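## Task

Each shelf spot carries a lot number printed on the shelf lip beneath it, and several spots may carry the same number. Bring one cardboard box from lot 451 and one from lot 434 onto the desk, fully supported so nothing overhangs the desk edge. All other cardboard boxes must stay on the shelf they started on. If no box of a given lot exists in the room, leave that lot out. The robot must not tip over or finish leaning.

## Robot and tools

Robot: a simulated Hello Robot Stretch 3. It has one arm only. A two-wheeled base carries a vertical mast with a lift; a telescoping arm on the lift reaches out to the robot's right. The base cannot strafe, so to shift the gripper forward or back you drive the base. The base is 0.33 m long, 0.34 m wide, round at the back, and pivots about the point midway between its drive wheels, 0.05 m behind the front edge. With the arm retracted and wrist folded, a turn sweeps a 0.28 m radius; an unfolded level wrist reaches past that.

Frames: the base frame has its origin on the floor between the drive wheels, x forward, y left, z up, in metres. hand_pose is reported in this frame at the point where closed fingertips meet. The odometry frame is the base frame as it was when the scene began; base_odometry counts wheel turns only, so wheel slip shows as travel. Headings are in radians, left positive, from -3.142 to 3.142.

Tool move: one action per call. Optional 'cameras' (list of 'head_camera', 'nav_camera', 'wrist_camera' or 'all'; [] gives no images) and 'blocking' (true or omitted waits until everything stops; false returns in about half a second while motion continues). An action holds 'base', 'joints' or both, with optional 'speeds', 'pace', 'contact_limits'; or 'servos' by itself.
- base: an object with exactly one key. translate_m is a straight drive offset from the current position in metres, forward positive, range -3 to 3. rotate_rad is an in-place turn offset in radians, left positive, range -6.4 to 6.4. The offset counts from the position in the last reported state (or from where the base is, if a move was still running).
- joints: an object of absolute targets keyed by joint name, any subset. lift_m 0 to 1.1 m; arm_m 0 to 0.52 m extension; wrist_yaw_rad -1.345 to 4.42 (0 along the arm, positive toward the front); wrist_pitch_rad -1.57 to 0.451 (0 level, negative tips fingers down); wrist_roll_rad -2.911 to 2.918 (0 fingers side by side); gripper_m -0.089 to 0.179 (bigger is wider; fingertip gap is about 0.007 m under the value when nearly shut, 0.025 m under when wide); head_pan_rad -3.953 to 1.73 (0 ahead, positive left, -1.57 along the arm); head_tilt_rad -1.53 to 0.419 (negative looks down). 'done' tolerances: 0.004 for lift, arm, gripper; 0.02 yaw and roll; 0.05 pitch; 0.1 head.
- pace: 'default' or 'max'. speeds: per-key top speed, not above max (translate 0.30 m/s, rotate 1.90 rad/s, lift 0.15, arm 0.40). The base is capped at 0.10 m/s and 0.63 rad/s unless lift_m < 0.30, arm_m < 0.03 and wrist_yaw_rad > 2.54.
- contact_limits: effort percentages (1 to 100) that halt a motion, written next to that motion's own command. arm_m and translate_m/rotate_rad take one number; lift_m takes {'down': n, 'up': n} (about 12 or more, else it may halt while moving freely). Base moves have no contact halt unless you set one.
- servos: 'reboot' re-enables any wrist or head servo that cut out.
An unknown key makes a call invalid; an out-of-range value is refused. A refusal, or an uncommanded stop, cancels the following move, wait and finished_scene calls of that reply. A joint omitted from a later action may still push toward its earlier target. Actions cap at about 14-15 s (time_out).

Other tools: wait(seconds 0 to 10) returns state and images without commanding anything. stop brakes all running motions; braked ones read 'stopped' and can keep pressing. zoom_image(camera, region [x0, y0, x1, y1] in that camera's pixels, at most 504 by 504) enlarges the newest image. finished_scene(scene = current scene number) ends the scene; the result must hold without the robot.

Results: 'move' reads done or the worst status; base_status and joint_status give moving, done, off_target (resting away from target, possibly still pushing), contact_stop (that joint goes slack), time_out, torque_fault or stopped. on_its_own lists what the robot did unasked; 'held at' is a target, not a reading. motor_effort is percent, positive toward higher values, peak in brackets; wheels positive pushes forward. lidar_m: 12 ranges in metres, 30-degree sectors, first straight ahead, counter-clockwise (4th left, 7th behind, 10th right), seen at 0.17 m height; '-' means nothing or closer than 0.15 m. wrist_depth_mm and head_depth_mm: 7x7 grids of median depth. turned_by_wheels and turned_by_imu: turn since last result; prefer the IMU if they disagree by more than 0.15. base_tilt in degrees, forward and right positive. 'pictures' names image order.

Cameras: head_camera and nav_camera move with the head. head_camera images arrive rotated; turn them a quarter clockwise to view upright. nav_camera needs a quarter counter-clockwise. wrist_camera rides on the gripper.

Gripping: command gripper_m below the object's width to hold; at least 0.05 above it, or fully open, to let go. The reading does not prove a grasp. A stall guard can loosen a hard squeeze; resend to regrip.

Safety: before folding the wrist over the base (yaw to 3.0) or unfolding, put lift_m between 0.32 and 0.95, pitch -0.4, roll near 0; once folded the lift may go to 0.25. With yaw below -0.4, keep pitch at -0.5 or lower. Pushing the arm into something rigid above about 0.45 m, or driving while holding or hooking something fixed, can tip the robot; if base_tilt shows a lean, back the gripper off. Wrist and head never contact-stop and fault after prolonged strain. Avoid dropping objects, releasing moving items, slamming, hard hits and heavy pushes. Loose objects may occasionally be nudged by outside forces.

Each tool is called after "Call:" as name([rows], argument=value, ...), one row to a line, values as JSON.

## Session

Call:
move(joints={"head_pan_rad":0.8,"head_tilt_rad":-0.3}, cameras=["nav_camera"])

Call:
move(joints={"head_pan_rad":-0.8}, cameras=["nav_camera"])

Call:
move(joints={"head_pan_rad":-2.4}, cameras=["nav_camera"])

Call:
move(joints={"head_pan_rad":-3.9}, cameras=["nav_camera"])

Scene clock: 1.00 s.
move: done
base_odometry: x=+0.000 y=+0.000 heading=+0.000
turned_by_wheels: +0.000
turned_by_imu: +0.000
base_tilt: forward=-0.2 right=-1.2
lidar_m: 0.72 0.73 0.85 1.53 2.66 1.26 1.01 1.12 1.81 1.62 1.39 0.83
head_depth_mm: 605 628 650 675 702 733 765 / 641 664 692 719 752 785 819 / 679 709 737 769 808 846 889 / 727 758 788 829 867 916 965 / 779 812 852 897 950 1003 1066 / 839 879 931 982 1037 1100 1171 / 906 956 1014 1072 1142 1222 1312
base_status: not commanded
joint_positions: lift_m=+0.374 arm_m=+0.001 wrist_yaw_rad=+3.009 wrist_pitch_rad=-0.462 wrist_roll_rad=+0.000 gripper_m=+0.037 head_pan_rad=+0.820 head_tilt_rad=-0.301
joint_status: all done
measured_speeds: all 0
motor_effort: left_wheel=+0.0(0.7) right_wheel=+0.1(1.1) lift_m=+23.7(23.8) arm_m=-4.5(5.1) wrist_yaw_rad=+0.7(1.1) wrist_pitch_rad=+1.9(2.0) wrist_roll_rad=-0.1(0.3) gripper_m=+0.4(0.8) head_pan_rad=-0.3(5.7) head_tilt_rad=-3.4(8.6)
hand_pose: x=+0.0076 y=+0.0712 z=+0.3774 quat_wxyz=(+0.207, +0.697, +0.116, +0.676) (m; base frame)
wrist_depth_mm: - 139 - - - 861 - / - 150 - - - 977 - / - 167 903 - - 963 - / 845 768 203 818 812 784 762 / 701 673 212 664 654 672 667 / 595 594 126 573 129 581 578 / 527 543 287 354 499 512 510
pictures: nav_camera (sideways)
camera_calibration:
nav_camera: T_world_to_cam=[[0.172589, 0.210128, 0.96232, -1.21051], [0.741075, -0.671283, 0.0136684, 0.0278399], [0.648861, 0.710792, -0.271577, 0.30277], [0, 0, 0, 1]] pos_world=[-0.00816622, 0.057843, 1.24674]

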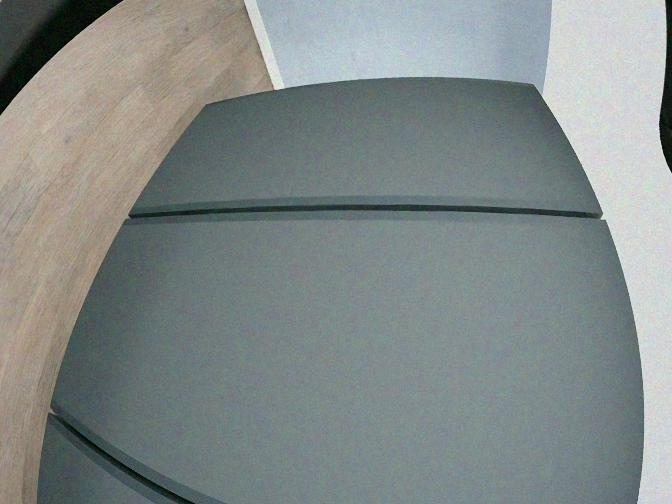

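Scene clock: 2.27 s.
move: done
base_odometry: x=+0.000 y=+0.000 heading=+0.000
turned_by_wheels: +0.000
turned_by_imu: +0.000
base_tilt: forward=-0.3 right=-1.1
lidar_m: 0.72 0.73 0.85 1.53 2.66 1.26 1.01 1.12 1.81 1.63 1.39 0.83
head_depth_mm: 1674 1796 1894 1950 1882 1914 1565 / 1716 1879 1985 2066 2023 1906 1546 / 1552 1600 1718 1839 1900 1893 1542 / 1295 1375 1456 1555 1672 1767 1533 / 1093 1151 1205 1270 1344 1423 1433 / 943 981 1026 1065 1126 1178 1250 / 834 858 892 923 961 1009 1051
base_status: not commanded
joint_positions: lift_m=+0.374 arm_m=+0.001 wrist_yaw_rad=+3.009 wrist_pitch_rad=-0.462 wrist_roll_rad=+0.000 gripper_m=+0.037 head_pan_rad=-0.833 head_tilt_rad=-0.301
joint_status: all done
measured_speeds: all 0
motor_effort: left_wheel=-0.3(1.0) right_wheel=+0.6(1.2) lift_m=+23.8(24.0) arm_m=-6.6(6.8) wrist_yaw_rad=+0.3(2.1) wrist_pitch_rad=+2.0(2.1) wrist_roll_rad=+0.1(0.3) gripper_m=+0.5(0.8) head_pan_rad=+2.5(5.1) head_tilt_rad=-1.6(3.4)
hand_pose: x=+0.0076 y=+0.0712 z=+0.3774 quat_wxyz=(+0.207, +0.697, +0.116, +0.676) (m; base frame)
wrist_depth_mm: - 139 - - - 866 - / - 150 - - - 995 - / - 167 926 - - 945 - / 831 766 203 821 809 793 759 / 687 671 211 667 657 676 660 / 598 594 126 573 129 579 580 / 529 539 286 356 503 513 508
pictures: nav_camera (sideways)
camera_calibration:
nav_camera: T_world_to_cam=[[0.195162, -0.189343, 0.962321, -1.21065], [-0.730192, -0.683105, 0.0136803, 0.0368568], [0.654776, -0.705349, -0.271573, 0.302714], [0, 0, 0, 1]] pos_world=[0.064977, 0.00946683, 1.24674]

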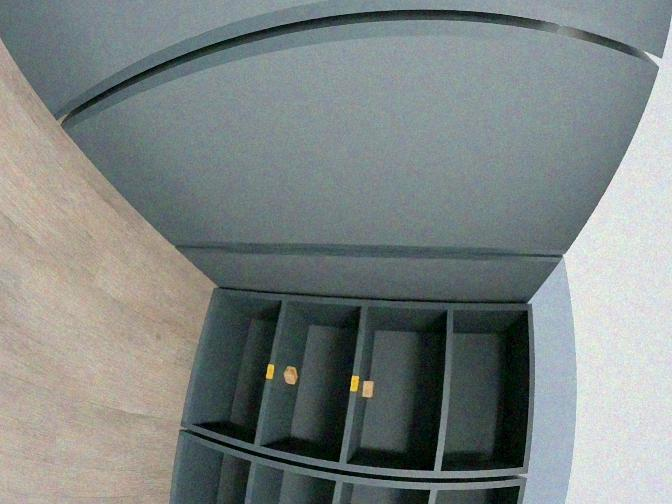

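Scene clock: 4.57 s.
move: done
base_odometry: x=+0.000 y=+0.000 heading=+0.000
turned_by_wheels: +0.000
turned_by_imu: +0.000
base_tilt: forward=-0.4 right=-1.2
lidar_m: 0.73 0.72 0.85 1.53 2.66 1.26 1.01 1.11 1.81 1.62 1.39 0.83
head_depth_mm: 1324 1379 1424 1488 1516 931 1514 / 1381 1428 1487 1561 1632 1691 1549 / 1442 1503 1570 1622 1716 1805 1541 / 1526 1590 1651 1729 1818 1867 1539 / 1608 1663 1769 1856 1963 1987 1530 / 1700 1787 1867 1990 2078 1972 1523 / 1835 1934 2039 2172 2291 1976 1509
base_status: not commanded
joint_positions: lift_m=+0.374 arm_m=+0.001 wrist_yaw_rad=+3.009 wrist_pitch_rad=-0.462 wrist_roll_rad=+0.000 gripper_m=+0.037 head_pan_rad=-2.408 head_tilt_rad=-0.301
joint_status: all done
measured_speeds: translate_m=+0.000 rotate_rad=+0.000 lift_m=+0.000 arm_m=+0.000 wrist_yaw_rad=+0.000 wrist_pitch_rad=+0.000 wrist_roll_rad=+0.000 head_pan_rad=+0.024 head_tilt_rad=+0.000
motor_effort: left_wheel=-0.1(0.8) right_wheel=+0.1(1.1) lift_m=+23.2(24.2) arm_m=-10.4(10.9) wrist_yaw_rad=+0.2(1.5) wrist_pitch_rad=+1.9(2.0) wrist_roll_rad=+0.2(0.3) gripper_m=+0.6(1.0) head_pan_rad=+3.6(5.3) head_tilt_rad=+0.1(2.0)
hand_pose: x=+0.0076 y=+0.0712 z=+0.3774 quat_wxyz=(+0.207, +0.697, +0.116, +0.676) (m; base frame)
wrist_depth_mm: - 138 - - - 860 - / - 150 - - - 977 - / - 167 915 - - 938 - / 832 767 203 819 801 794 764 / 704 677 211 658 659 668 672 / 599 596 126 569 129 582 576 / 528 536 288 354 500 513 509
pictures: nav_camera (sideways)
camera_calibration:
nav_camera: T_world_to_cam=[[-0.190182, -0.194341, 0.962321, -1.20832], [-0.679935, 0.733144, 0.0136838, 0.0365343], [-0.70818, -0.651714, -0.27157, 0.310963], [0, 0, 0, 1]] pos_world=[0.0152574, -0.0589521, 1.24674]

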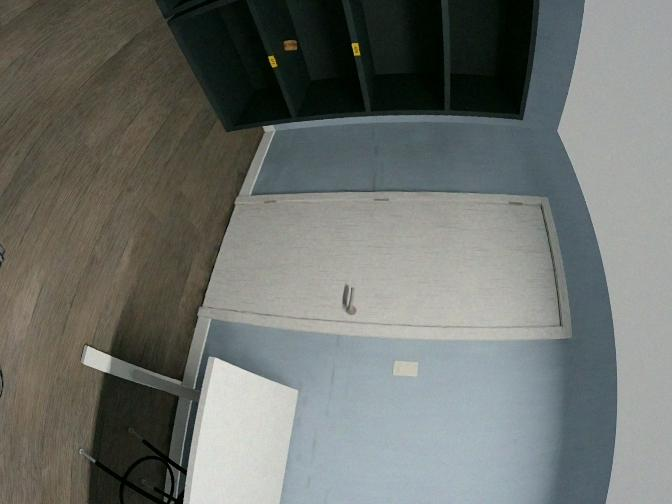

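Scene clock: 5.80 s.
move: done
base_odometry: x=+0.000 y=+0.000 heading=+0.000
turned_by_wheels: +0.000
turned_by_imu: +0.000
base_tilt: forward=-0.3 right=-1.2
lidar_m: 0.72 0.73 0.85 1.53 2.66 1.26 1.01 1.11 1.81 1.63 1.40 0.83
head_depth_mm: - - - - - - - / - - - - - - - / 2488 2637 2764 2924 2917 2027 1597 / 2625 2741 2854 3027 2743 2002 1538 / 2277 2400 2527 2624 2391 1999 1535 / 1971 2051 2159 2206 1379 1813 1522 / 1754 1831 1901 1904 1283 1878 1520
base_status: not commanded
joint_positions: lift_m=+0.374 arm_m=+0.001 wrist_yaw_rad=+3.009 wrist_pitch_rad=-0.462 wrist_roll_rad=+0.000 gripper_m=+0.037 head_pan_rad=-3.935 head_tilt_rad=-0.301
joint_status: all done
measured_speeds: all 0
motor_effort: left_wheel=-0.6(0.6) right_wheel=+0.0(1.1) lift_m=+23.7(24.1) arm_m=-12.2(12.6) wrist_yaw_rad=+0.4(1.6) wrist_pitch_rad=+1.8(2.1) wrist_roll_rad=+0.1(0.3) gripper_m=+0.8(1.1) head_pan_rad=+3.1(4.9) head_tilt_rad=+1.6(1.8)
hand_pose: x=+0.0076 y=+0.0712 z=+0.3774 quat_wxyz=(+0.207, +0.697, +0.116, +0.676) (m; base frame)
wrist_depth_mm: - 139 - - - 865 - / - 151 - - - 999 - / - 167 922 - - 940 - / 835 774 203 813 800 794 763 / 694 675 210 663 656 670 661 / 600 594 126 574 128 581 578 / 525 535 288 354 498 512 507
pictures: nav_camera (sideways)
camera_calibration:
nav_camera: T_world_to_cam=[[-0.202483, 0.181491, 0.962321, -1.20822], [0.702613, 0.711441, 0.0136622, 0.0280796], [-0.682155, 0.678906, -0.271573, 0.310885], [0, 0, 0, 1]] pos_world=[-0.052302, -0.0117574, 1.24674]

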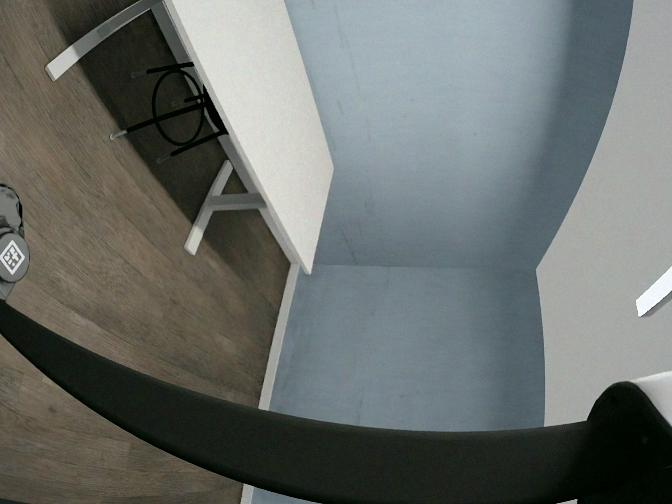

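Call:
move(joints={"head_pan_rad":-1.7}, cameras=["head_camera"])

Call:
zoom_image(camera="head_camera", region=[350, 0, 650, 250])

Call:
zoom_image(camera="head_camera", region=[350, 250, 650, 500])

Scene clock: 30.33 s.
move: done
base_odometry: x=+0.000 y=+0.000 heading=+0.000
turned_by_wheels: +0.000
turned_by_imu: +0.000
base_tilt: forward=-0.2 right=-1.2
lidar_m: 0.73 0.72 0.85 1.52 2.66 1.26 1.01 1.11 1.81 1.63 1.39 0.83
head_depth_mm: 2146 2179 2204 2240 2274 2060 1575 / 1937 1817 1937 2034 2521 2032 1551 / 1960 2075 2182 2230 2198 2014 1550 / 1856 2005 2101 2233 2284 1947 1536 / 1726 1917 2021 2116 2106 1892 1540 / 1423 1535 1548 1640 1704 1793 1520 / 1515 1759 1865 1926 1915 1860 1531
base_status: not commanded
joint_positions: lift_m=+0.374 arm_m=+0.001 wrist_yaw_rad=+3.009 wrist_pitch_rad=-0.462 wrist_roll_rad=+0.000 gripper_m=+0.037 head_pan_rad=-1.692 head_tilt_rad=-0.300
joint_status: all done
measured_speeds: translate_m=+0.000 rotate_rad=+0.000 lift_m=+0.000 arm_m=+0.000 wrist_yaw_rad=+0.000 wrist_pitch_rad=+0.000 wrist_roll_rad=+0.000 head_pan_rad=-0.024 head_tilt_rad=+0.000
motor_effort: left_wheel=+0.0(0.7) right_wheel=+0.4(1.4) lift_m=+24.4(25.1) arm_m=-13.2(13.3) wrist_yaw_rad=-0.1(1.6) wrist_pitch_rad=+1.9(2.0) wrist_roll_rad=-0.3(0.4) gripper_m=+0.5(0.9) head_pan_rad=-3.6(6.2) head_tilt_rad=+5.0(6.2)
hand_pose: x=+0.0076 y=+0.0712 z=+0.3774 quat_wxyz=(+0.207, +0.697, +0.116, +0.676) (m; base frame)
wrist_depth_mm: - 139 - - - 862 - / - 151 - - - 990 - / - 167 917 - - 927 - / 832 776 203 821 794 791 762 / 697 670 211 666 654 666 667 / 597 592 126 578 129 578 581 / 526 544 288 354 503 509 507
pictures: head_camera (sideways)
camera_calibration:
head_camera: T_world_to_cam=[[-0.0163969, 0.248667, -0.96845, 1.27606], [0.985287, -0.16078, -0.0579651, 0.0691275], [-0.170121, -0.955152, -0.242372, 0.272043], [0, 0, 0, 1]] pos_world=[-0.000906715, -0.0463578, 1.30574]

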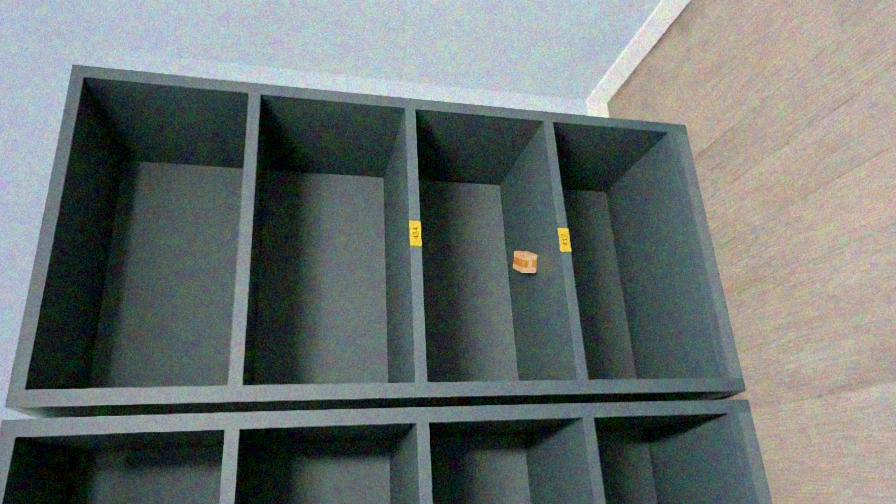

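Scaled by 1.680 from the camera's 896x504 image, which has a finer 1280x720 frame.

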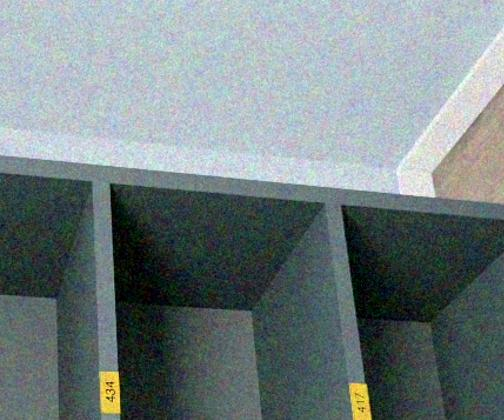

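Scaled by 1.680 from the camera's 896x504 image, which has a finer 1280x720 frame.

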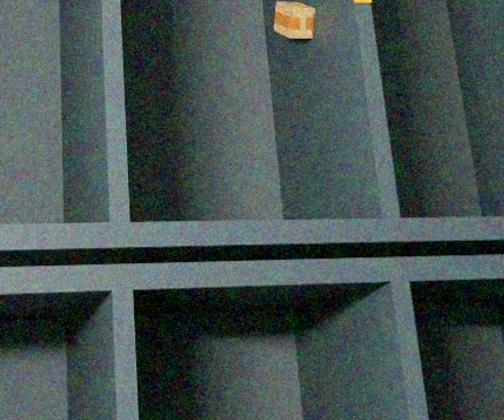

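Call:
move(joints={"head_pan_rad":-1.25}, cameras=["head_camera"])

Call:
zoom_image(camera="head_camera", region=[380, 150, 640, 400])

Scene clock: 35.80 s.
move: done
base_odometry: x=+0.000 y=+0.000 heading=+0.000
turned_by_wheels: +0.000
turned_by_imu: +0.000
base_tilt: forward=-0.3 right=-1.2
lidar_m: 0.72 0.73 0.85 1.53 2.66 1.26 1.01 1.12 1.81 1.62 1.40 0.83
head_depth_mm: 1644 1824 1921 2005 2045 1927 1571 / 1403 1466 1585 1633 1761 1829 1563 / 1690 1878 1960 2017 1870 1827 1542 / 1706 1879 1955 2071 2132 1896 1536 / 1738 1892 1984 2097 2101 1882 1529 / 1735 1889 1957 2026 1938 1874 1517 / 1467 1543 1600 1652 1734 1797 1511
base_status: not commanded
joint_positions: lift_m=+0.374 arm_m=+0.001 wrist_yaw_rad=+3.009 wrist_pitch_rad=-0.462 wrist_roll_rad=+0.000 gripper_m=+0.037 head_pan_rad=-1.243 head_tilt_rad=-0.300
joint_status: all done
measured_speeds: all 0
motor_effort: left_wheel=-0.3(0.5) right_wheel=+0.7(0.9) lift_m=+24.7(25.3) arm_m=-12.5(13.2) wrist_yaw_rad=+0.1(1.6) wrist_pitch_rad=+2.0(2.0) wrist_roll_rad=-0.1(0.5) gripper_m=+0.3(0.8) head_pan_rad=+2.1(4.4) head_tilt_rad=+4.5(5.9)
hand_pose: x=+0.0076 y=+0.0712 z=+0.3774 quat_wxyz=(+0.207, +0.697, +0.116, +0.676) (m; base frame)
wrist_depth_mm: - 139 - - - 864 - / - 150 - - - 975 - / - 167 928 - - 934 - / 839 773 203 811 814 794 772 / 699 672 212 660 655 671 667 / 599 594 126 575 129 578 583 / 529 537 288 355 501 513 509
pictures: head_camera (sideways)
camera_calibration:
head_camera: T_world_to_cam=[[-0.122626, 0.216745, -0.968496, 1.27676], [0.957478, 0.282621, -0.0579812, 0.0692437], [0.26115, -0.934423, -0.242186, 0.269183], [0, 0, 0, 1]] pos_world=[0.0199671, -0.0447709, 1.30574]

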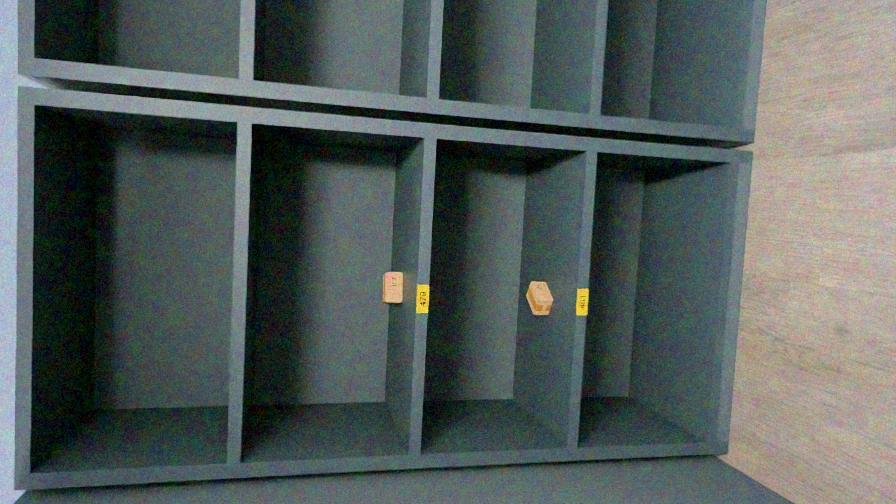

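Scaled by 1.938 from the camera's 896x504 image, which has a finer 1280x720 frame.

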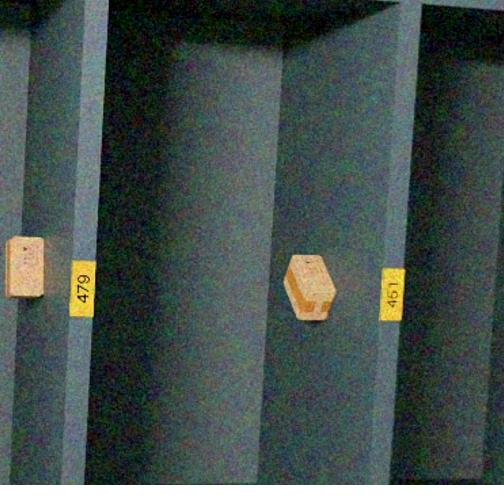

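Call:
zoom_image(camera="head_camera", region=[562, 282, 602, 322])

Scaled by 12.600 from the camera's 896x504 image, which has a finer 1280x720 frame.

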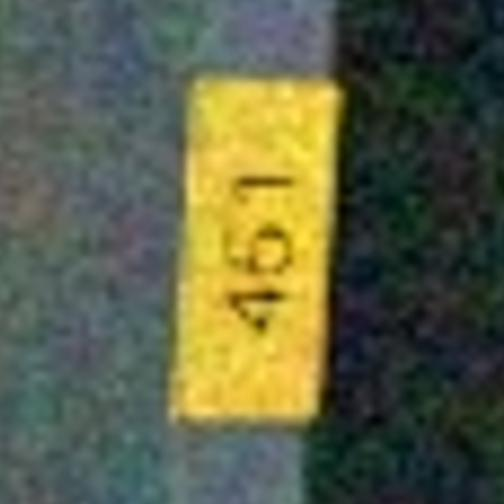

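Call:
move(base={"rotate_rad":-1.31}, joints={"lift_m":0.26,"head_pan_rad":-1.57,"head_tilt_rad":-0.5}, pace="max", cameras=[])

Call:
move(base={"translate_m":1.0}, pace="max", cameras=["head_camera"])

Call:
move(base={"rotate_rad":1.572}, pace="max", joints={"lift_m":0.515}, cameras=["head_camera"])

Scene clock: 83.87 s.
move: done
base_odometry: x=+0.000 y=+0.000 heading=-1.310
turned_by_wheels: -1.310
turned_by_imu: -1.284
base_tilt: forward=-0.3 right=-1.3
lidar_m: 1.63 0.99 0.74 0.73 0.76 1.08 2.66 1.64 1.01 1.11 1.61 1.96
head_depth_mm: 1289 1385 1497 1383 1000 1572 1292 / 1285 1383 1515 1367 1041 1560 1320 / 1298 1393 1516 1347 1035 1600 1309 / 1295 1400 1509 1337 1022 1504 1272 / 1298 1399 1518 1630 1065 1581 1292 / 1300 1408 1529 1697 1833 1579 1293 / 1286 1392 1518 1661 1826 1570 1289
base_status: done
joint_positions: lift_m=+0.260 arm_m=+0.001 wrist_yaw_rad=+3.009 wrist_pitch_rad=-0.463 wrist_roll_rad=+0.000 gripper_m=+0.037 head_pan_rad=-1.573 head_tilt_rad=-0.500
joint_status: all done
measured_speeds: all 0
motor_effort: left_wheel=+6.4(14.7) right_wheel=-8.9(14.4) lift_m=+30.7(31.4) arm_m=-12.3(13.4) wrist_yaw_rad=-0.6(2.1) wrist_pitch_rad=+2.1(2.2) wrist_roll_rad=-0.2(0.3) gripper_m=+0.3(1.0) head_pan_rad=+3.4(7.2) head_tilt_rad=-3.5(6.0)
hand_pose: x=+0.0076 y=+0.0711 z=+0.2627 quat_wxyz=(+0.208, +0.697, +0.117, +0.676) (m; base frame)
wrist_depth_mm: - 139 - - 755 - - / - 151 161 - - - - / 771 167 211 776 769 761 752 / 641 600 204 634 620 620 617 / 540 534 212 513 507 519 513 / 466 279 126 262 129 446 452 / 241 245 227 237 376 396 396
pictures: none
No camera images: "cameras" was empty.

Scene clock: 88.57 s.
move: done
base_odometry: x=+0.258 y=-0.966 heading=-1.310
turned_by_wheels: +0.000
turned_by_imu: +0.000
base_tilt: forward=-0.3 right=-1.2
lidar_m: 1.00 0.88 0.71 0.68 0.72 1.01 3.61 1.78 1.50 1.58 1.31 0.66
head_depth_mm: 1299 1415 1525 1687 1875 1622 1322 / 1300 1416 1530 1665 1874 1622 1324 / 1304 1411 1536 1693 1857 1609 1312 / 1311 1421 1550 1700 1864 1600 1306 / 1312 1433 1549 1704 1862 1590 1302 / 1321 1429 1581 1729 1899 1591 1300 / 1342 1450 1590 1743 1881 1567 1285
base_status: done
joint_positions: lift_m=+0.260 arm_m=+0.001 wrist_yaw_rad=+3.009 wrist_pitch_rad=-0.463 wrist_roll_rad=+0.000 gripper_m=+0.037 head_pan_rad=-1.570 head_tilt_rad=-0.500
joint_status: not commanded
measured_speeds: all 0
motor_effort: left_wheel=+2.1(15.8) right_wheel=+4.0(10.5) lift_m=+24.2(30.9) arm_m=-11.4(13.0) wrist_yaw_rad=+0.0(1.7) wrist_pitch_rad=+2.1(2.2) wrist_roll_rad=+0.2(0.3) gripper_m=+0.1(1.0) head_pan_rad=+3.6(4.2) head_tilt_rad=-3.2(5.1)
hand_pose: x=+0.0076 y=+0.0711 z=+0.2627 quat_wxyz=(+0.208, +0.697, +0.117, +0.676) (m; base frame)
wrist_depth_mm: - 138 - - 686 - - / - 151 162 - 760 - - / 763 167 182 742 760 742 715 / 643 591 203 630 630 617 616 / 543 536 211 517 506 520 518 / 462 278 126 261 129 446 445 / 240 246 227 238 382 396 391
pictures: head_camera (sideways)
camera_calibration:
head_camera: T_world_to_cam=[[-0.046608, 0.432523, -0.900418, 1.18745], [0.997505, -0.0276888, -0.064934, 0.0780414], [-0.0530169, -0.901198, -0.430153, 0.515742], [0, 0, 0, 1]] pos_world=[0.00484092, -0.0466517, 1.29611]

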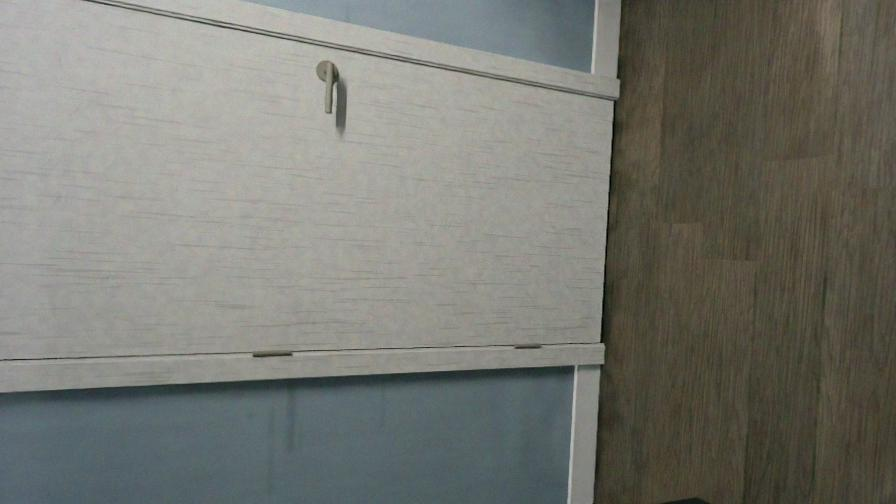

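Scene clock: 91.57 s.
move: done
base_odometry: x=+0.258 y=-0.966 heading=+0.262
turned_by_wheels: +1.572
turned_by_imu: +1.545
base_tilt: forward=-0.4 right=-1.3
lidar_m: 0.68 0.71 1.00 3.61 2.07 1.50 1.58 1.31 0.66 0.96 0.88 0.70
head_depth_mm: 659 687 665 658 722 804 1160 / 853 940 999 733 930 889 940 / 882 954 1024 726 1201 955 1189 / 884 959 1030 758 1212 949 1199 / 886 957 1016 751 1220 943 1191 / 885 960 1022 745 1208 935 1182 / 888 963 1022 737 1208 934 1211
base_status: done
joint_positions: lift_m=+0.515 arm_m=+0.001 wrist_yaw_rad=+3.009 wrist_pitch_rad=-0.464 wrist_roll_rad=+0.000 gripper_m=+0.037 head_pan_rad=-1.570 head_tilt_rad=-0.500
joint_status: all done
measured_speeds: all 0
motor_effort: left_wheel=-5.0(15.2) right_wheel=+9.0(13.5) lift_m=+24.1(33.5) arm_m=-12.9(13.4) wrist_yaw_rad=-0.4(1.4) wrist_pitch_rad=+2.2(2.3) wrist_roll_rad=-0.2(0.4) gripper_m=-0.2(1.0) head_pan_rad=+3.6(3.9) head_tilt_rad=-2.9(4.3)
hand_pose: x=+0.0076 y=+0.0710 z=+0.5176 quat_wxyz=(+0.208, +0.697, +0.117, +0.676) (m; base frame)
wrist_depth_mm: - 139 - - - - - / - 151 - - - - - / - 168 - - - - - / - 984 203 - - - - / 879 861 212 857 841 865 821 / 770 768 126 733 129 743 738 / 674 684 287 660 650 652 650
pictures: head_camera (sideways)
camera_calibration:
head_camera: T_world_to_cam=[[-0.0466943, 0.432516, -0.900416, 1.18745], [0.997512, -0.0274703, -0.0649249, 0.0780394], [-0.0528157, -0.901208, -0.430157, 0.515746], [0, 0, 0, 1]] pos_world=[0.00484123, -0.0466516, 1.29611]

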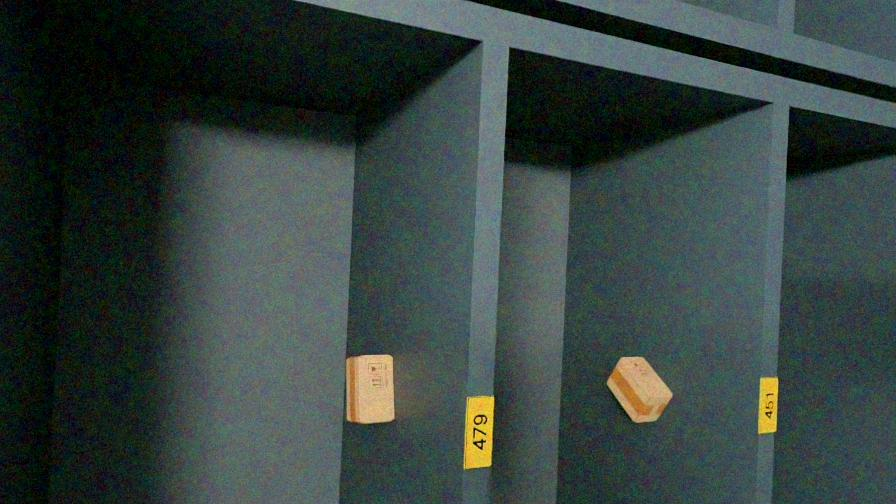

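Call:
move(base={"translate_m":0.18}, joints={"lift_m":0.6}, cameras=[])

Call:
move(joints={"wrist_yaw_rad":0,"gripper_m":0.179,"arm_m":0.1}, cameras=["head_camera","wrist_camera"])

Call:
zoom_image(camera="wrist_camera", region=[222, 0, 422, 150])

Scene clock: 109.03 s.
move: done
base_odometry: x=+0.432 y=-0.919 heading=+0.262
turned_by_wheels: +0.000
turned_by_imu: +0.000
base_tilt: forward=-0.3 right=-1.2
lidar_m: 0.50 0.53 0.74 2.21 1.82 1.64 1.76 1.47 0.74 1.08 0.69 0.52
head_depth_mm: 831 954 1027 741 1117 969 1065 / 859 958 1029 733 1218 962 1209 / 886 958 1031 770 1215 953 1196 / 889 961 1015 760 1216 950 1196 / 892 956 1023 753 1218 943 1222 / 890 964 1024 743 1215 937 1223 / 893 965 1024 734 1156 930 1183
base_status: done
joint_positions: lift_m=+0.600 arm_m=+0.001 wrist_yaw_rad=+3.009 wrist_pitch_rad=-0.464 wrist_roll_rad=+0.000 gripper_m=+0.037 head_pan_rad=-1.570 head_tilt_rad=-0.500
joint_status: all done
measured_speeds: all 0
motor_effort: left_wheel=+4.8(7.7) right_wheel=+4.9(13.8) lift_m=+27.0(33.1) arm_m=-11.9(12.9) wrist_yaw_rad=-0.5(2.1) wrist_pitch_rad=+2.2(2.4) wrist_roll_rad=-0.1(0.3) gripper_m=+0.8(0.9) head_pan_rad=+2.1(3.1) head_tilt_rad=-2.4(3.4)
hand_pose: x=+0.0076 y=+0.0710 z=+0.6026 quat_wxyz=(+0.208, +0.697, +0.117, +0.676) (m; base frame)
wrist_depth_mm: - 139 - - - - - / - 151 - - - - - / - 167 - - - - - / - - 203 - - - - / - - 212 947 948 965 - / 872 850 126 838 129 826 - / 759 760 287 744 731 743 -
pictures: none
No camera images: "cameras" was empty.

Scene clock: 111.53 s.
move: done
base_odometry: x=+0.432 y=-0.919 heading=+0.262
turned_by_wheels: +0.000
turned_by_imu: +0.000
base_tilt: forward=-0.3 right=-1.1
lidar_m: 0.50 0.53 0.74 2.21 1.82 1.64 1.76 1.47 0.75 1.08 0.69 0.52
head_depth_mm: 836 953 1026 738 1115 966 1066 / 863 958 1024 731 1210 960 1208 / 887 957 1029 769 1214 954 1200 / 887 959 1022 761 1213 950 1194 / 890 960 1022 750 1218 941 1218 / 893 967 1018 743 1213 937 1212 / 893 966 1026 734 1155 930 1183
base_status: not commanded
joint_positions: lift_m=+0.600 arm_m=+0.100 wrist_yaw_rad=+0.003 wrist_pitch_rad=-0.464 wrist_roll_rad=+0.000 gripper_m=+0.179 head_pan_rad=-1.570 head_tilt_rad=-0.500
joint_status: all done
measured_speeds: all 0
motor_effort: left_wheel=+5.0(5.2) right_wheel=+5.1(6.0) lift_m=+23.1(27.7) arm_m=+12.8(14.9) wrist_yaw_rad=-3.1(6.6) wrist_pitch_rad=+2.2(2.3) wrist_roll_rad=+0.0(0.3) gripper_m=+0.7(83.9) head_pan_rad=+1.3(2.8) head_tilt_rad=-2.7(2.7)
hand_pose: x=-0.0208 y=-0.4634 z=+0.6026 quat_wxyz=(+0.689, +0.164, -0.688, -0.162) (m; base frame)
wrist_depth_mm: - - - - - - - / - - - 464 - - - / - - - - - - - / - - - - - - 330 / - 143 - - - 826 - / - 126 - - - - - / - - - - - - 105
pictures: head_camera (sideways), wrist_camera
camera_calibration:
head_camera: T_world_to_cam=[[-0.0466943, 0.432516, -0.900416, 1.18745], [0.997512, -0.0274703, -0.0649249, 0.0780394], [-0.0528157, -0.901208, -0.430157, 0.515746], [0, 0, 0, 1]] pos_world=[0.00484123, -0.0466516, 1.29611]
wrist_camera: T_world_to_cam=[[-0.998883, -0.0387232, -0.0270965, -0.0158161], [-0.00259716, 0.617432, -0.78662, 0.792637], [0.0471907, -0.785671, -0.616842, 0.1748], [0, 0, 0, 1]] pos_world=[-0.0219888, -0.352677, 0.7309]

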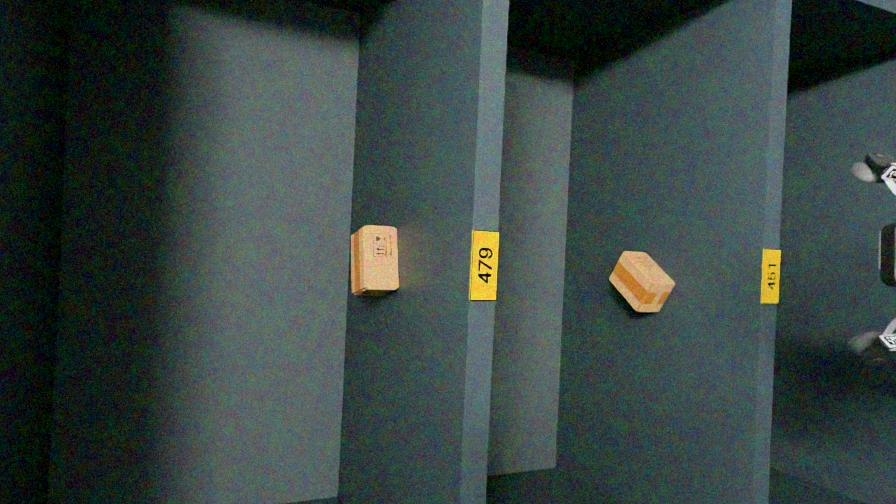

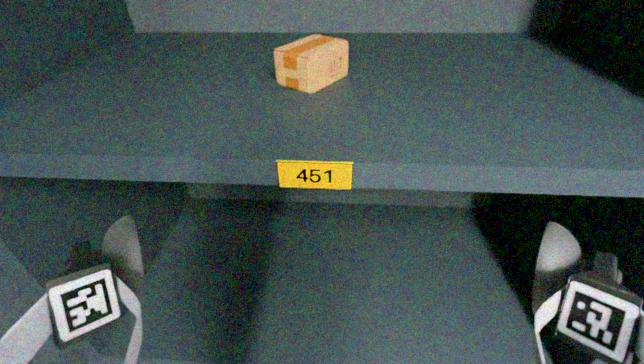

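Scaled by 2.520.

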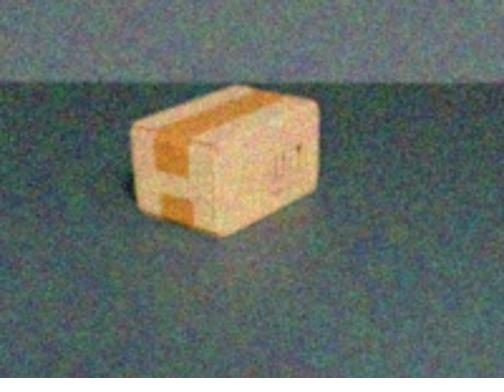

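Call:
move(base={"translate_m":0.13}, joints={"wrist_yaw_rad":-0.39,"wrist_pitch_rad":-0.2,"lift_m":0.515}, cameras=[])

Call:
move(joints={"arm_m":0.36}, cameras=["wrist_camera"])

Scene clock: 141.90 s.
move: done
base_odometry: x=+0.558 y=-0.886 heading=+0.262
turned_by_wheels: +0.000
turned_by_imu: +0.000
base_tilt: forward=-0.3 right=-1.1
lidar_m: 0.38 0.39 0.55 1.64 1.89 1.74 1.89 0.88 0.83 1.08 0.52 0.39
head_depth_mm: 828 959 1030 739 1207 968 1216 / 855 965 1033 735 1213 959 1216 / 886 961 1027 773 1216 954 1200 / 892 964 1035 762 1223 950 1225 / 895 963 1026 753 1222 943 1220 / 893 970 1025 745 1171 940 1200 / 760 819 842 735 889 875 1003
base_status: done
joint_positions: lift_m=+0.515 arm_m=+0.100 wrist_yaw_rad=-0.387 wrist_pitch_rad=-0.222 wrist_roll_rad=+0.000 gripper_m=+0.179 head_pan_rad=-1.570 head_tilt_rad=-0.500
joint_status: all done
measured_speeds: all 0
motor_effort: left_wheel=+2.4(10.6) right_wheel=+7.6(9.5) lift_m=+25.0(26.5) arm_m=+11.6(12.4) wrist_yaw_rad=-2.8(4.5) wrist_pitch_rad=+3.5(6.0) wrist_roll_rad=-0.2(0.3) gripper_m=+0.3(1.2) head_pan_rad=+1.0(2.1) head_tilt_rad=-0.8(2.1)
hand_pose: x=-0.1138 y=-0.4715 z=+0.5738 quat_wxyz=(+0.675, -0.058, -0.704, -0.212) (m; base frame)
wrist_depth_mm: - - - - 770 - - / - - - - 794 - - / - - 454 - - - 447 / 316 317 317 - - - 476 / 281 289 315 - - - 521 / - 126 - - - - - / - - - - - 700 105
pictures: none
No camera images: "cameras" was empty.

Scene clock: 145.03 s.
move: done
base_odometry: x=+0.558 y=-0.886 heading=+0.262
turned_by_wheels: +0.000
turned_by_imu: +0.000
base_tilt: forward=-0.3 right=-1.2
lidar_m: 0.38 0.39 0.55 1.64 1.90 1.75 1.89 0.87 0.82 1.08 0.52 0.39
head_depth_mm: 831 954 1033 738 1209 964 1216 / 855 960 1025 736 1211 956 1206 / 886 965 1022 771 1222 953 620 / 892 965 1034 761 1223 914 671 / 891 964 1024 752 1220 945 1223 / 897 967 1027 744 1161 942 1196 / 760 822 840 738 892 875 1002
base_status: not commanded
joint_positions: lift_m=+0.515 arm_m=+0.360 wrist_yaw_rad=-0.387 wrist_pitch_rad=-0.222 wrist_roll_rad=+0.000 gripper_m=+0.179 head_pan_rad=-1.570 head_tilt_rad=-0.500
joint_status: all done
measured_speeds: all 0
motor_effort: left_wheel=+2.3(2.7) right_wheel=+7.5(8.6) lift_m=+28.5(29.3) arm_m=+13.1(15.7) wrist_yaw_rad=-3.4(4.3) wrist_pitch_rad=+3.6(3.7) wrist_roll_rad=+0.1(0.3) gripper_m=+0.6(1.0) head_pan_rad=+0.6(1.9) head_tilt_rad=-0.2(1.9)
hand_pose: x=-0.1138 y=-0.7315 z=+0.5739 quat_wxyz=(+0.675, -0.058, -0.704, -0.212) (m; base frame)
wrist_depth_mm: - - - - - 552 - / - - - - - 590 - / - - - - - - - / 314 315 226 263 309 308 307 / 252 239 236 237 249 248 246 / 119 144 200 199 200 199 - / 118 162 167 167 166 165 105
pictures: wrist_camera
camera_calibration:
wrist_camera: T_world_to_cam=[[-0.940617, 0.339004, -0.0177977, 0.157724], [0.154525, 0.380892, -0.911616, 0.851914], [-0.302262, -0.860231, -0.410658, -0.261863], [0, 0, 0, 1]] pos_world=[-0.062435, -0.603218, 0.671889]

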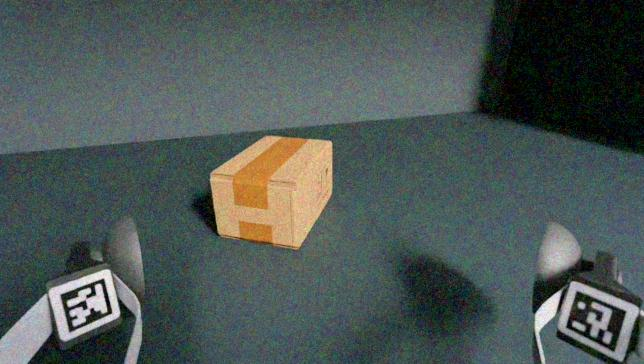

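Call:
move(base={"translate_m":0.013}, cameras=[])

Call:
move(joints={"arm_m":0.465}, cameras=["wrist_camera"])

Call:
move(joints={"gripper_m":0.03}, cameras=["wrist_camera"])

Scene clock: 158.50 s.
move: done
base_odometry: x=+0.570 y=-0.882 heading=+0.262
turned_by_wheels: +0.000
turned_by_imu: +0.000
base_tilt: forward=-0.3 right=-1.2
lidar_m: 0.36 0.38 0.53 1.58 1.91 1.76 1.90 0.87 0.83 1.03 0.50 0.37
head_depth_mm: 832 956 1030 738 1212 965 1217 / 856 961 1030 735 1215 963 1207 / 885 960 1022 771 1219 949 620 / 890 965 1032 761 1220 915 673 / 893 970 1027 753 1220 938 1222 / 897 968 1015 743 1156 936 1188 / 728 787 803 734 849 869 974
base_status: done
joint_positions: lift_m=+0.515 arm_m=+0.360 wrist_yaw_rad=-0.387 wrist_pitch_rad=-0.222 wrist_roll_rad=+0.000 gripper_m=+0.179 head_pan_rad=-1.570 head_tilt_rad=-0.500
joint_status: not commanded
measured_speeds: all 0
motor_effort: left_wheel=+2.6(7.6) right_wheel=+6.2(11.4) lift_m=+30.7(31.5) arm_m=+8.7(9.9) wrist_yaw_rad=-3.6(4.6) wrist_pitch_rad=+3.5(3.6) wrist_roll_rad=-0.1(0.3) gripper_m=+0.7(1.1) head_pan_rad=+0.4(0.7) head_tilt_rad=+0.5(0.9)
hand_pose: x=-0.1139 y=-0.7315 z=+0.5739 quat_wxyz=(+0.675, -0.058, -0.704, -0.212) (m; base frame)
wrist_depth_mm: - - - - - 548 - / - - - - - 580 - / - - - 287 - - - / 314 314 231 242 310 306 307 / 252 239 238 237 248 246 247 / 118 144 200 199 200 199 - / 118 162 167 167 166 166 107
pictures: none
No camera images: "cameras" was empty.

Scene clock: 160.50 s.
move: done
base_odometry: x=+0.570 y=-0.882 heading=+0.262
turned_by_wheels: +0.000
turned_by_imu: +0.000
base_tilt: forward=-0.2 right=-1.2
lidar_m: 0.36 0.38 0.53 1.58 1.91 1.76 1.90 0.87 0.83 1.03 0.50 0.37
head_depth_mm: 828 957 1029 739 1207 967 1218 / 854 960 1028 734 1215 961 1216 / 885 962 1020 771 1210 762 610 / 893 966 1031 760 1225 747 1228 / 894 966 1025 751 1220 943 1221 / 896 970 1017 743 1157 936 1191 / 726 785 809 732 851 866 977
base_status: not commanded
joint_positions: lift_m=+0.515 arm_m=+0.465 wrist_yaw_rad=-0.387 wrist_pitch_rad=-0.222 wrist_roll_rad=+0.000 gripper_m=+0.179 head_pan_rad=-1.570 head_tilt_rad=-0.500
joint_status: all done
measured_speeds: all 0
motor_effort: left_wheel=+2.7(3.2) right_wheel=+6.9(8.0) lift_m=+29.6(31.0) arm_m=+12.7(15.9) wrist_yaw_rad=-3.6(4.2) wrist_pitch_rad=+3.6(3.7) wrist_roll_rad=-0.2(0.3) gripper_m=+1.1(1.1) head_pan_rad=+0.2(0.8) head_tilt_rad=+0.8(1.2)
hand_pose: x=-0.1139 y=-0.8365 z=+0.5739 quat_wxyz=(+0.675, -0.058, -0.704, -0.212) (m; base frame)
wrist_depth_mm: 298 318 335 - - - 468 / 312 328 - - - - 493 / 331 - - - - - - / 318 313 311 209 289 307 305 / 251 238 250 158 226 248 246 / 119 144 193 136 184 198 - / 118 162 166 143 155 165 107
pictures: wrist_camera
camera_calibration:
wrist_camera: T_world_to_cam=[[-0.940617, 0.339002, -0.0177985, 0.193319], [0.154497, 0.380813, -0.911653, 0.891875], [-0.302274, -0.860267, -0.410574, -0.352269], [0, 0, 0, 1]] pos_world=[-0.062435, -0.708218, 0.671889]

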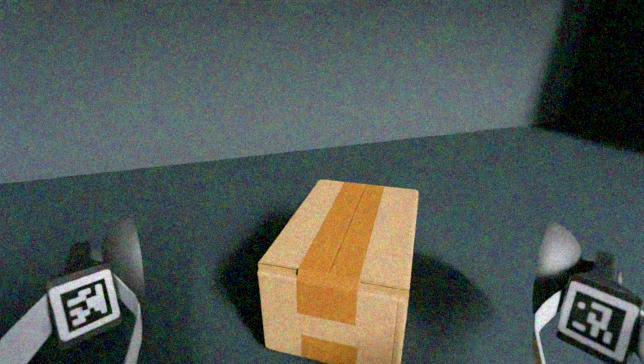

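Scene clock: 162.53 s.
move: done
base_odometry: x=+0.570 y=-0.882 heading=+0.262
turned_by_wheels: +0.000
turned_by_imu: +0.000
base_tilt: forward=-0.2 right=-1.2
lidar_m: 0.36 0.38 0.53 1.59 1.91 1.76 1.90 0.88 0.83 1.04 0.50 0.37
head_depth_mm: 831 957 1025 740 1213 966 1214 / 855 961 1030 733 1214 955 1205 / 884 963 1022 769 1216 762 611 / 890 960 1031 760 1218 745 1224 / 890 962 1025 754 1229 943 1224 / 895 969 1012 745 1155 935 1189 / 726 784 807 734 849 867 980
base_status: not commanded
joint_positions: lift_m=+0.515 arm_m=+0.465 wrist_yaw_rad=-0.389 wrist_pitch_rad=-0.222 wrist_roll_rad=+0.000 gripper_m=+0.031 head_pan_rad=-1.570 head_tilt_rad=-0.500
joint_status: all done
measured_speeds: all 0
motor_effort: left_wheel=+2.8(3.1) right_wheel=+6.7(7.7) lift_m=+28.8(30.2) arm_m=+8.2(12.8) wrist_yaw_rad=-1.0(4.5) wrist_pitch_rad=+3.6(3.7) wrist_roll_rad=-0.1(0.3) gripper_m=-13.3(84.7) head_pan_rad=-0.1(0.8) head_tilt_rad=+1.3(1.4)
hand_pose: x=-0.1142 y=-0.8364 z=+0.5739 quat_wxyz=(+0.675, -0.059, -0.704, -0.213) (m; base frame)
wrist_depth_mm: 297 316 335 - - - 472 / 309 329 - - - - 495 / 329 - - - - - - / 317 312 312 197 291 307 306 / 251 250 159 158 157 245 246 / 201 200 129 134 127 198 197 / 167 100 161 143 155 160 165
pictures: wrist_camera
camera_calibration:
wrist_camera: T_world_to_cam=[[-0.940069, 0.340521, -0.0177781, 0.194289], [0.155095, 0.380572, -0.911653, 0.891719], [-0.303671, -0.859773, -0.410577, -0.35195], [0, 0, 0, 1]] pos_world=[-0.0625337, -0.70812, 0.671889]

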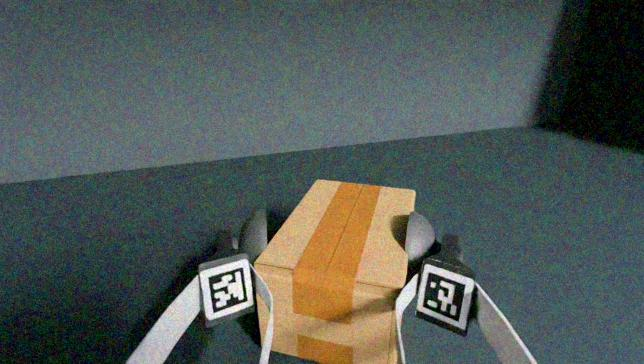

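Call:
move(joints={"lift_m":0.575,"gripper_m":0.02}, cameras=[])

Call:
move(joints={"arm_m":0.0}, pace="max", cameras=["wrist_camera"])

Call:
move(base={"translate_m":-0.56}, joints={"lift_m":0.87,"wrist_yaw_rad":0}, cameras=[])

Call:
move(base={"rotate_rad":-1.572}, joints={"head_pan_rad":-2.1,"head_tilt_rad":-0.4}, cameras=["head_camera","nav_camera","wrist_camera"])

Scene clock: 174.27 s.
move: done
base_odometry: x=+0.570 y=-0.882 heading=+0.262
turned_by_wheels: +0.000
turned_by_imu: +0.000
base_tilt: forward=-0.3 right=-1.1
lidar_m: 0.36 0.38 0.53 1.58 1.91 1.76 1.90 0.88 0.83 1.03 0.50 0.37
head_depth_mm: 832 959 1030 739 1208 965 1213 / 856 962 1033 735 1217 962 1182 / 887 963 1021 773 1221 704 871 / 892 967 1035 759 1223 739 1226 / 894 969 1024 755 1223 943 1225 / 897 965 1016 745 1165 937 1186 / 729 786 804 733 849 866 978
base_status: not commanded
joint_positions: lift_m=+0.575 arm_m=+0.465 wrist_yaw_rad=-0.389 wrist_pitch_rad=-0.224 wrist_roll_rad=+0.000 gripper_m=+0.021 head_pan_rad=-1.570 head_tilt_rad=-0.500
joint_status: all done
measured_speeds: all 0
motor_effort: left_wheel=+2.5(3.0) right_wheel=+6.3(7.2) lift_m=+29.8(34.5) arm_m=-3.2(3.2) wrist_yaw_rad=-3.0(3.4) wrist_pitch_rad=+4.1(4.2) wrist_roll_rad=-0.1(0.3) gripper_m=-16.9(59.3) head_pan_rad=-1.1(1.3) head_tilt_rad=+1.8(1.9)
hand_pose: x=-0.1141 y=-0.8361 z=+0.6332 quat_wxyz=(+0.674, -0.058, -0.704, -0.214) (m; base frame)
wrist_depth_mm: 296 317 336 - - - 469 / 310 329 - - - - 499 / 329 - - - - - - / 338 - - - 199 - - / - 324 151 158 150 - - / 288 286 129 134 127 283 284 / 239 99 224 142 223 221 236
pictures: none
No camera images: "cameras" was empty.

Scene clock: 176.70 s.
move: done
base_odometry: x=+0.570 y=-0.882 heading=+0.262
turned_by_wheels: +0.000
turned_by_imu: +0.000
base_tilt: forward=-0.3 right=-1.2
lidar_m: 0.36 0.38 0.53 1.59 1.91 1.75 1.90 0.88 0.83 1.03 0.50 0.37
head_depth_mm: 829 958 1030 743 1215 966 1216 / 853 957 1031 735 1216 959 1210 / 883 960 1026 771 1216 955 1210 / 896 961 1033 761 1228 948 1224 / 892 968 1024 752 1225 939 1221 / 893 969 1015 746 1168 935 1185 / 728 788 806 733 851 868 975
base_status: not commanded
joint_positions: lift_m=+0.575 arm_m=+0.001 wrist_yaw_rad=-0.389 wrist_pitch_rad=-0.225 wrist_roll_rad=+0.000 gripper_m=+0.021 head_pan_rad=-1.570 head_tilt_rad=-0.500
joint_status: all done
measured_speeds: all 0
motor_effort: left_wheel=+2.5(3.1) right_wheel=+6.8(7.6) lift_m=+25.7(30.0) arm_m=-11.7(15.3) wrist_yaw_rad=-1.6(3.3) wrist_pitch_rad=+4.2(4.3) wrist_roll_rad=-0.1(0.3) gripper_m=-16.8(17.4) head_pan_rad=-1.1(2.0) head_tilt_rad=+1.9(2.4)
hand_pose: x=-0.1141 y=-0.3717 z=+0.6330 quat_wxyz=(+0.674, -0.057, -0.704, -0.214) (m; base frame)
wrist_depth_mm: - - - - - - - / - - - - 907 - 536 / - - - - - - - / - - - - - 574 - / - - 150 158 150 644 - / - - 129 134 127 675 - / - 100 - 141 133 713 841
pictures: wrist_camera
camera_calibration:
wrist_camera: T_world_to_cam=[[-0.940047, 0.340571, -0.0179654, 0.0373604], [0.156407, 0.383707, -0.910113, 0.769041], [-0.303064, -0.858359, -0.41397, 0.0746617], [0, 0, 0, 1]] pos_world=[-0.0625353, -0.243723, 0.731493]

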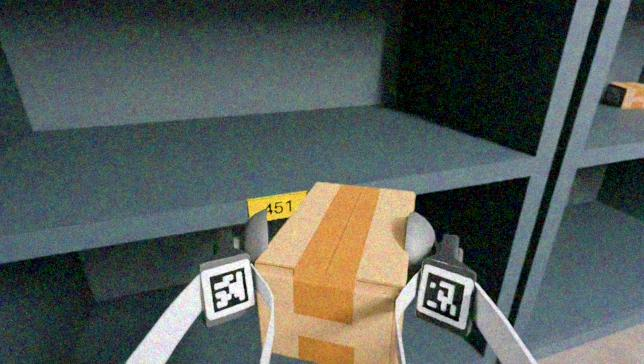

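Scene clock: 183.43 s.
move: done
base_odometry: x=+0.029 y=-1.027 heading=+0.262
turned_by_wheels: +0.000
turned_by_imu: +0.000
base_tilt: forward=-0.3 right=-1.2
lidar_m: 0.92 0.96 1.34 3.62 1.34 1.39 1.35 1.11 1.10 0.62 1.12 0.94
head_depth_mm: 831 946 1014 740 1210 966 1217 / 616 945 1015 731 1206 961 1241 / 503 545 602 655 738 484 1174 / 649 918 595 666 887 451 - / 882 951 1014 751 1208 914 1190 / 880 953 1012 741 1211 939 1187 / 884 958 1015 734 1205 936 1182
base_status: done
joint_positions: lift_m=+0.870 arm_m=+0.001 wrist_yaw_rad=-0.003 wrist_pitch_rad=-0.225 wrist_roll_rad=+0.000 gripper_m=+0.021 head_pan_rad=-1.570 head_tilt_rad=-0.500
joint_status: all done
measured_speeds: all 0
motor_effort: left_wheel=-8.8(12.5) right_wheel=-2.1(13.5) lift_m=+24.3(34.4) arm_m=+13.0(13.5) wrist_yaw_rad=+1.3(5.7) wrist_pitch_rad=+4.2(4.3) wrist_roll_rad=-0.1(0.4) gripper_m=-16.9(17.3) head_pan_rad=-1.8(2.5) head_tilt_rad=+2.9(3.4)
hand_pose: x=-0.0222 y=-0.3899 z=+0.9280 quat_wxyz=(+0.703, +0.079, -0.702, -0.081) (m; base frame)
wrist_depth_mm: 564 - - - 333 - - / - - - - 351 - - / - - - 380 380 - - / 942 - - 201 386 - - / - - 151 158 150 - - / - - 129 134 127 - 681 / - 100 - 141 133 107 -
pictures: none
No camera images: "cameras" was empty.

Scene clock: 187.03 s.
move: done
base_odometry: x=+0.029 y=-1.027 heading=-1.310
turned_by_wheels: -1.572
turned_by_imu: -1.548
base_tilt: forward=-0.3 right=-1.3
lidar_m: 0.62 1.12 0.94 0.92 0.96 1.36 3.62 1.34 1.38 1.35 1.11 1.10
head_depth_mm: 1566 1700 1838 1781 1332 1794 1393 / 1468 1592 1698 1774 1476 1611 1423 / 1379 1480 1595 1691 1880 1778 1453 / 1304 1390 1494 1610 1747 1778 1454 / 1225 1310 1415 1495 1611 1697 1395 / 1161 1228 1313 1405 1503 1614 1389 / 1110 1174 1241 1319 1416 1517 427
base_status: done
joint_positions: lift_m=+0.870 arm_m=+0.001 wrist_yaw_rad=-0.003 wrist_pitch_rad=-0.225 wrist_roll_rad=+0.000 gripper_m=+0.021 head_pan_rad=-2.100 head_tilt_rad=-0.398
joint_status: all done
measured_speeds: all 0
motor_effort: left_wheel=+7.9(11.8) right_wheel=-10.0(13.7) lift_m=+23.8(25.0) arm_m=+4.2(13.8) wrist_yaw_rad=+1.7(3.1) wrist_pitch_rad=+4.2(4.3) wrist_roll_rad=-0.2(0.6) gripper_m=-16.3(17.2) head_pan_rad=+2.9(4.7) head_tilt_rad=+0.9(7.4)
hand_pose: x=-0.0221 y=-0.3899 z=+0.9280 quat_wxyz=(+0.703, +0.079, -0.702, -0.081) (m; base frame)
wrist_depth_mm: - - - - - 955 - / - - - - - - - / - - - - - - - / - - - - - - - / - - 157 159 158 - - / - - 129 134 127 - - / - 100 - 140 137 - -
pictures: head_camera (sideways), nav_camera (sideways), wrist_camera
camera_calibration:
head_camera: T_world_to_cam=[[0.131232, 0.315793, -0.939709, 1.23757], [0.843173, -0.534086, -0.0617308, 0.0748411], [-0.52138, -0.784236, -0.336357, 0.396561], [0, 0, 0, 1]] pos_world=[-0.0187543, -0.0398466, 1.30096]
nav_camera: T_world_to_cam=[[-0.168924, -0.322298, 0.931444, -1.1681], [-0.870706, 0.491653, 0.0122129, 0.0396073], [-0.461884, -0.808951, -0.363679, 0.429389], [0, 0, 0, 1]] pos_world=[0.0354937, -0.0485949, 1.2437]
wrist_camera: T_world_to_cam=[[-0.999096, -0.0385519, -0.0179294, -0.0138779], [0.000343678, 0.41436, -0.910113, 1.03869], [0.0425158, -0.909296, -0.413972, 0.196673], [0, 0, 0, 1]] pos_world=[-0.0225841, -0.252093, 1.02649]

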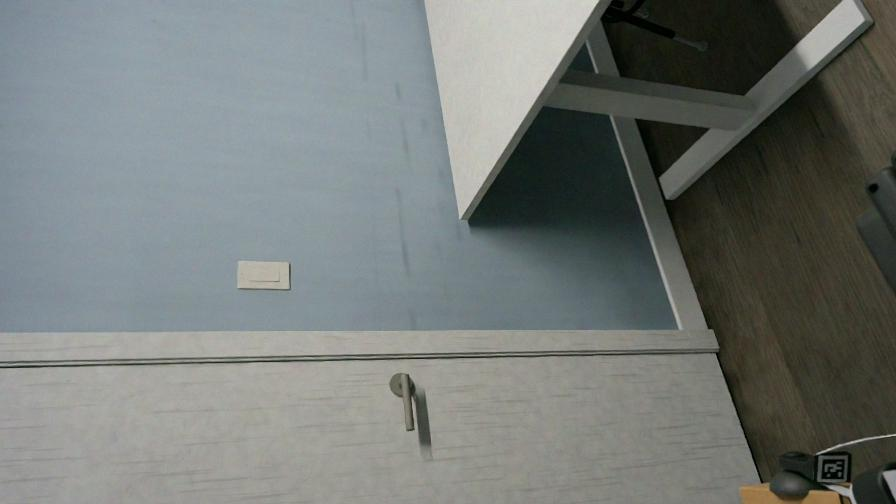

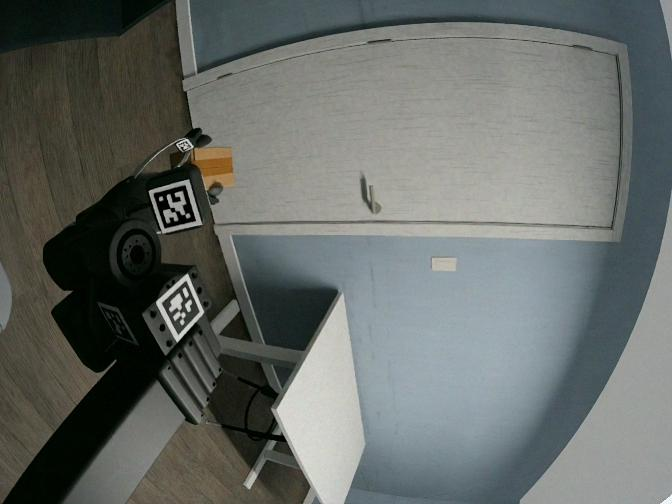

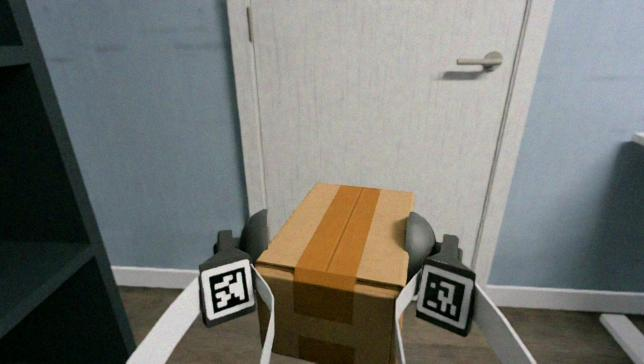

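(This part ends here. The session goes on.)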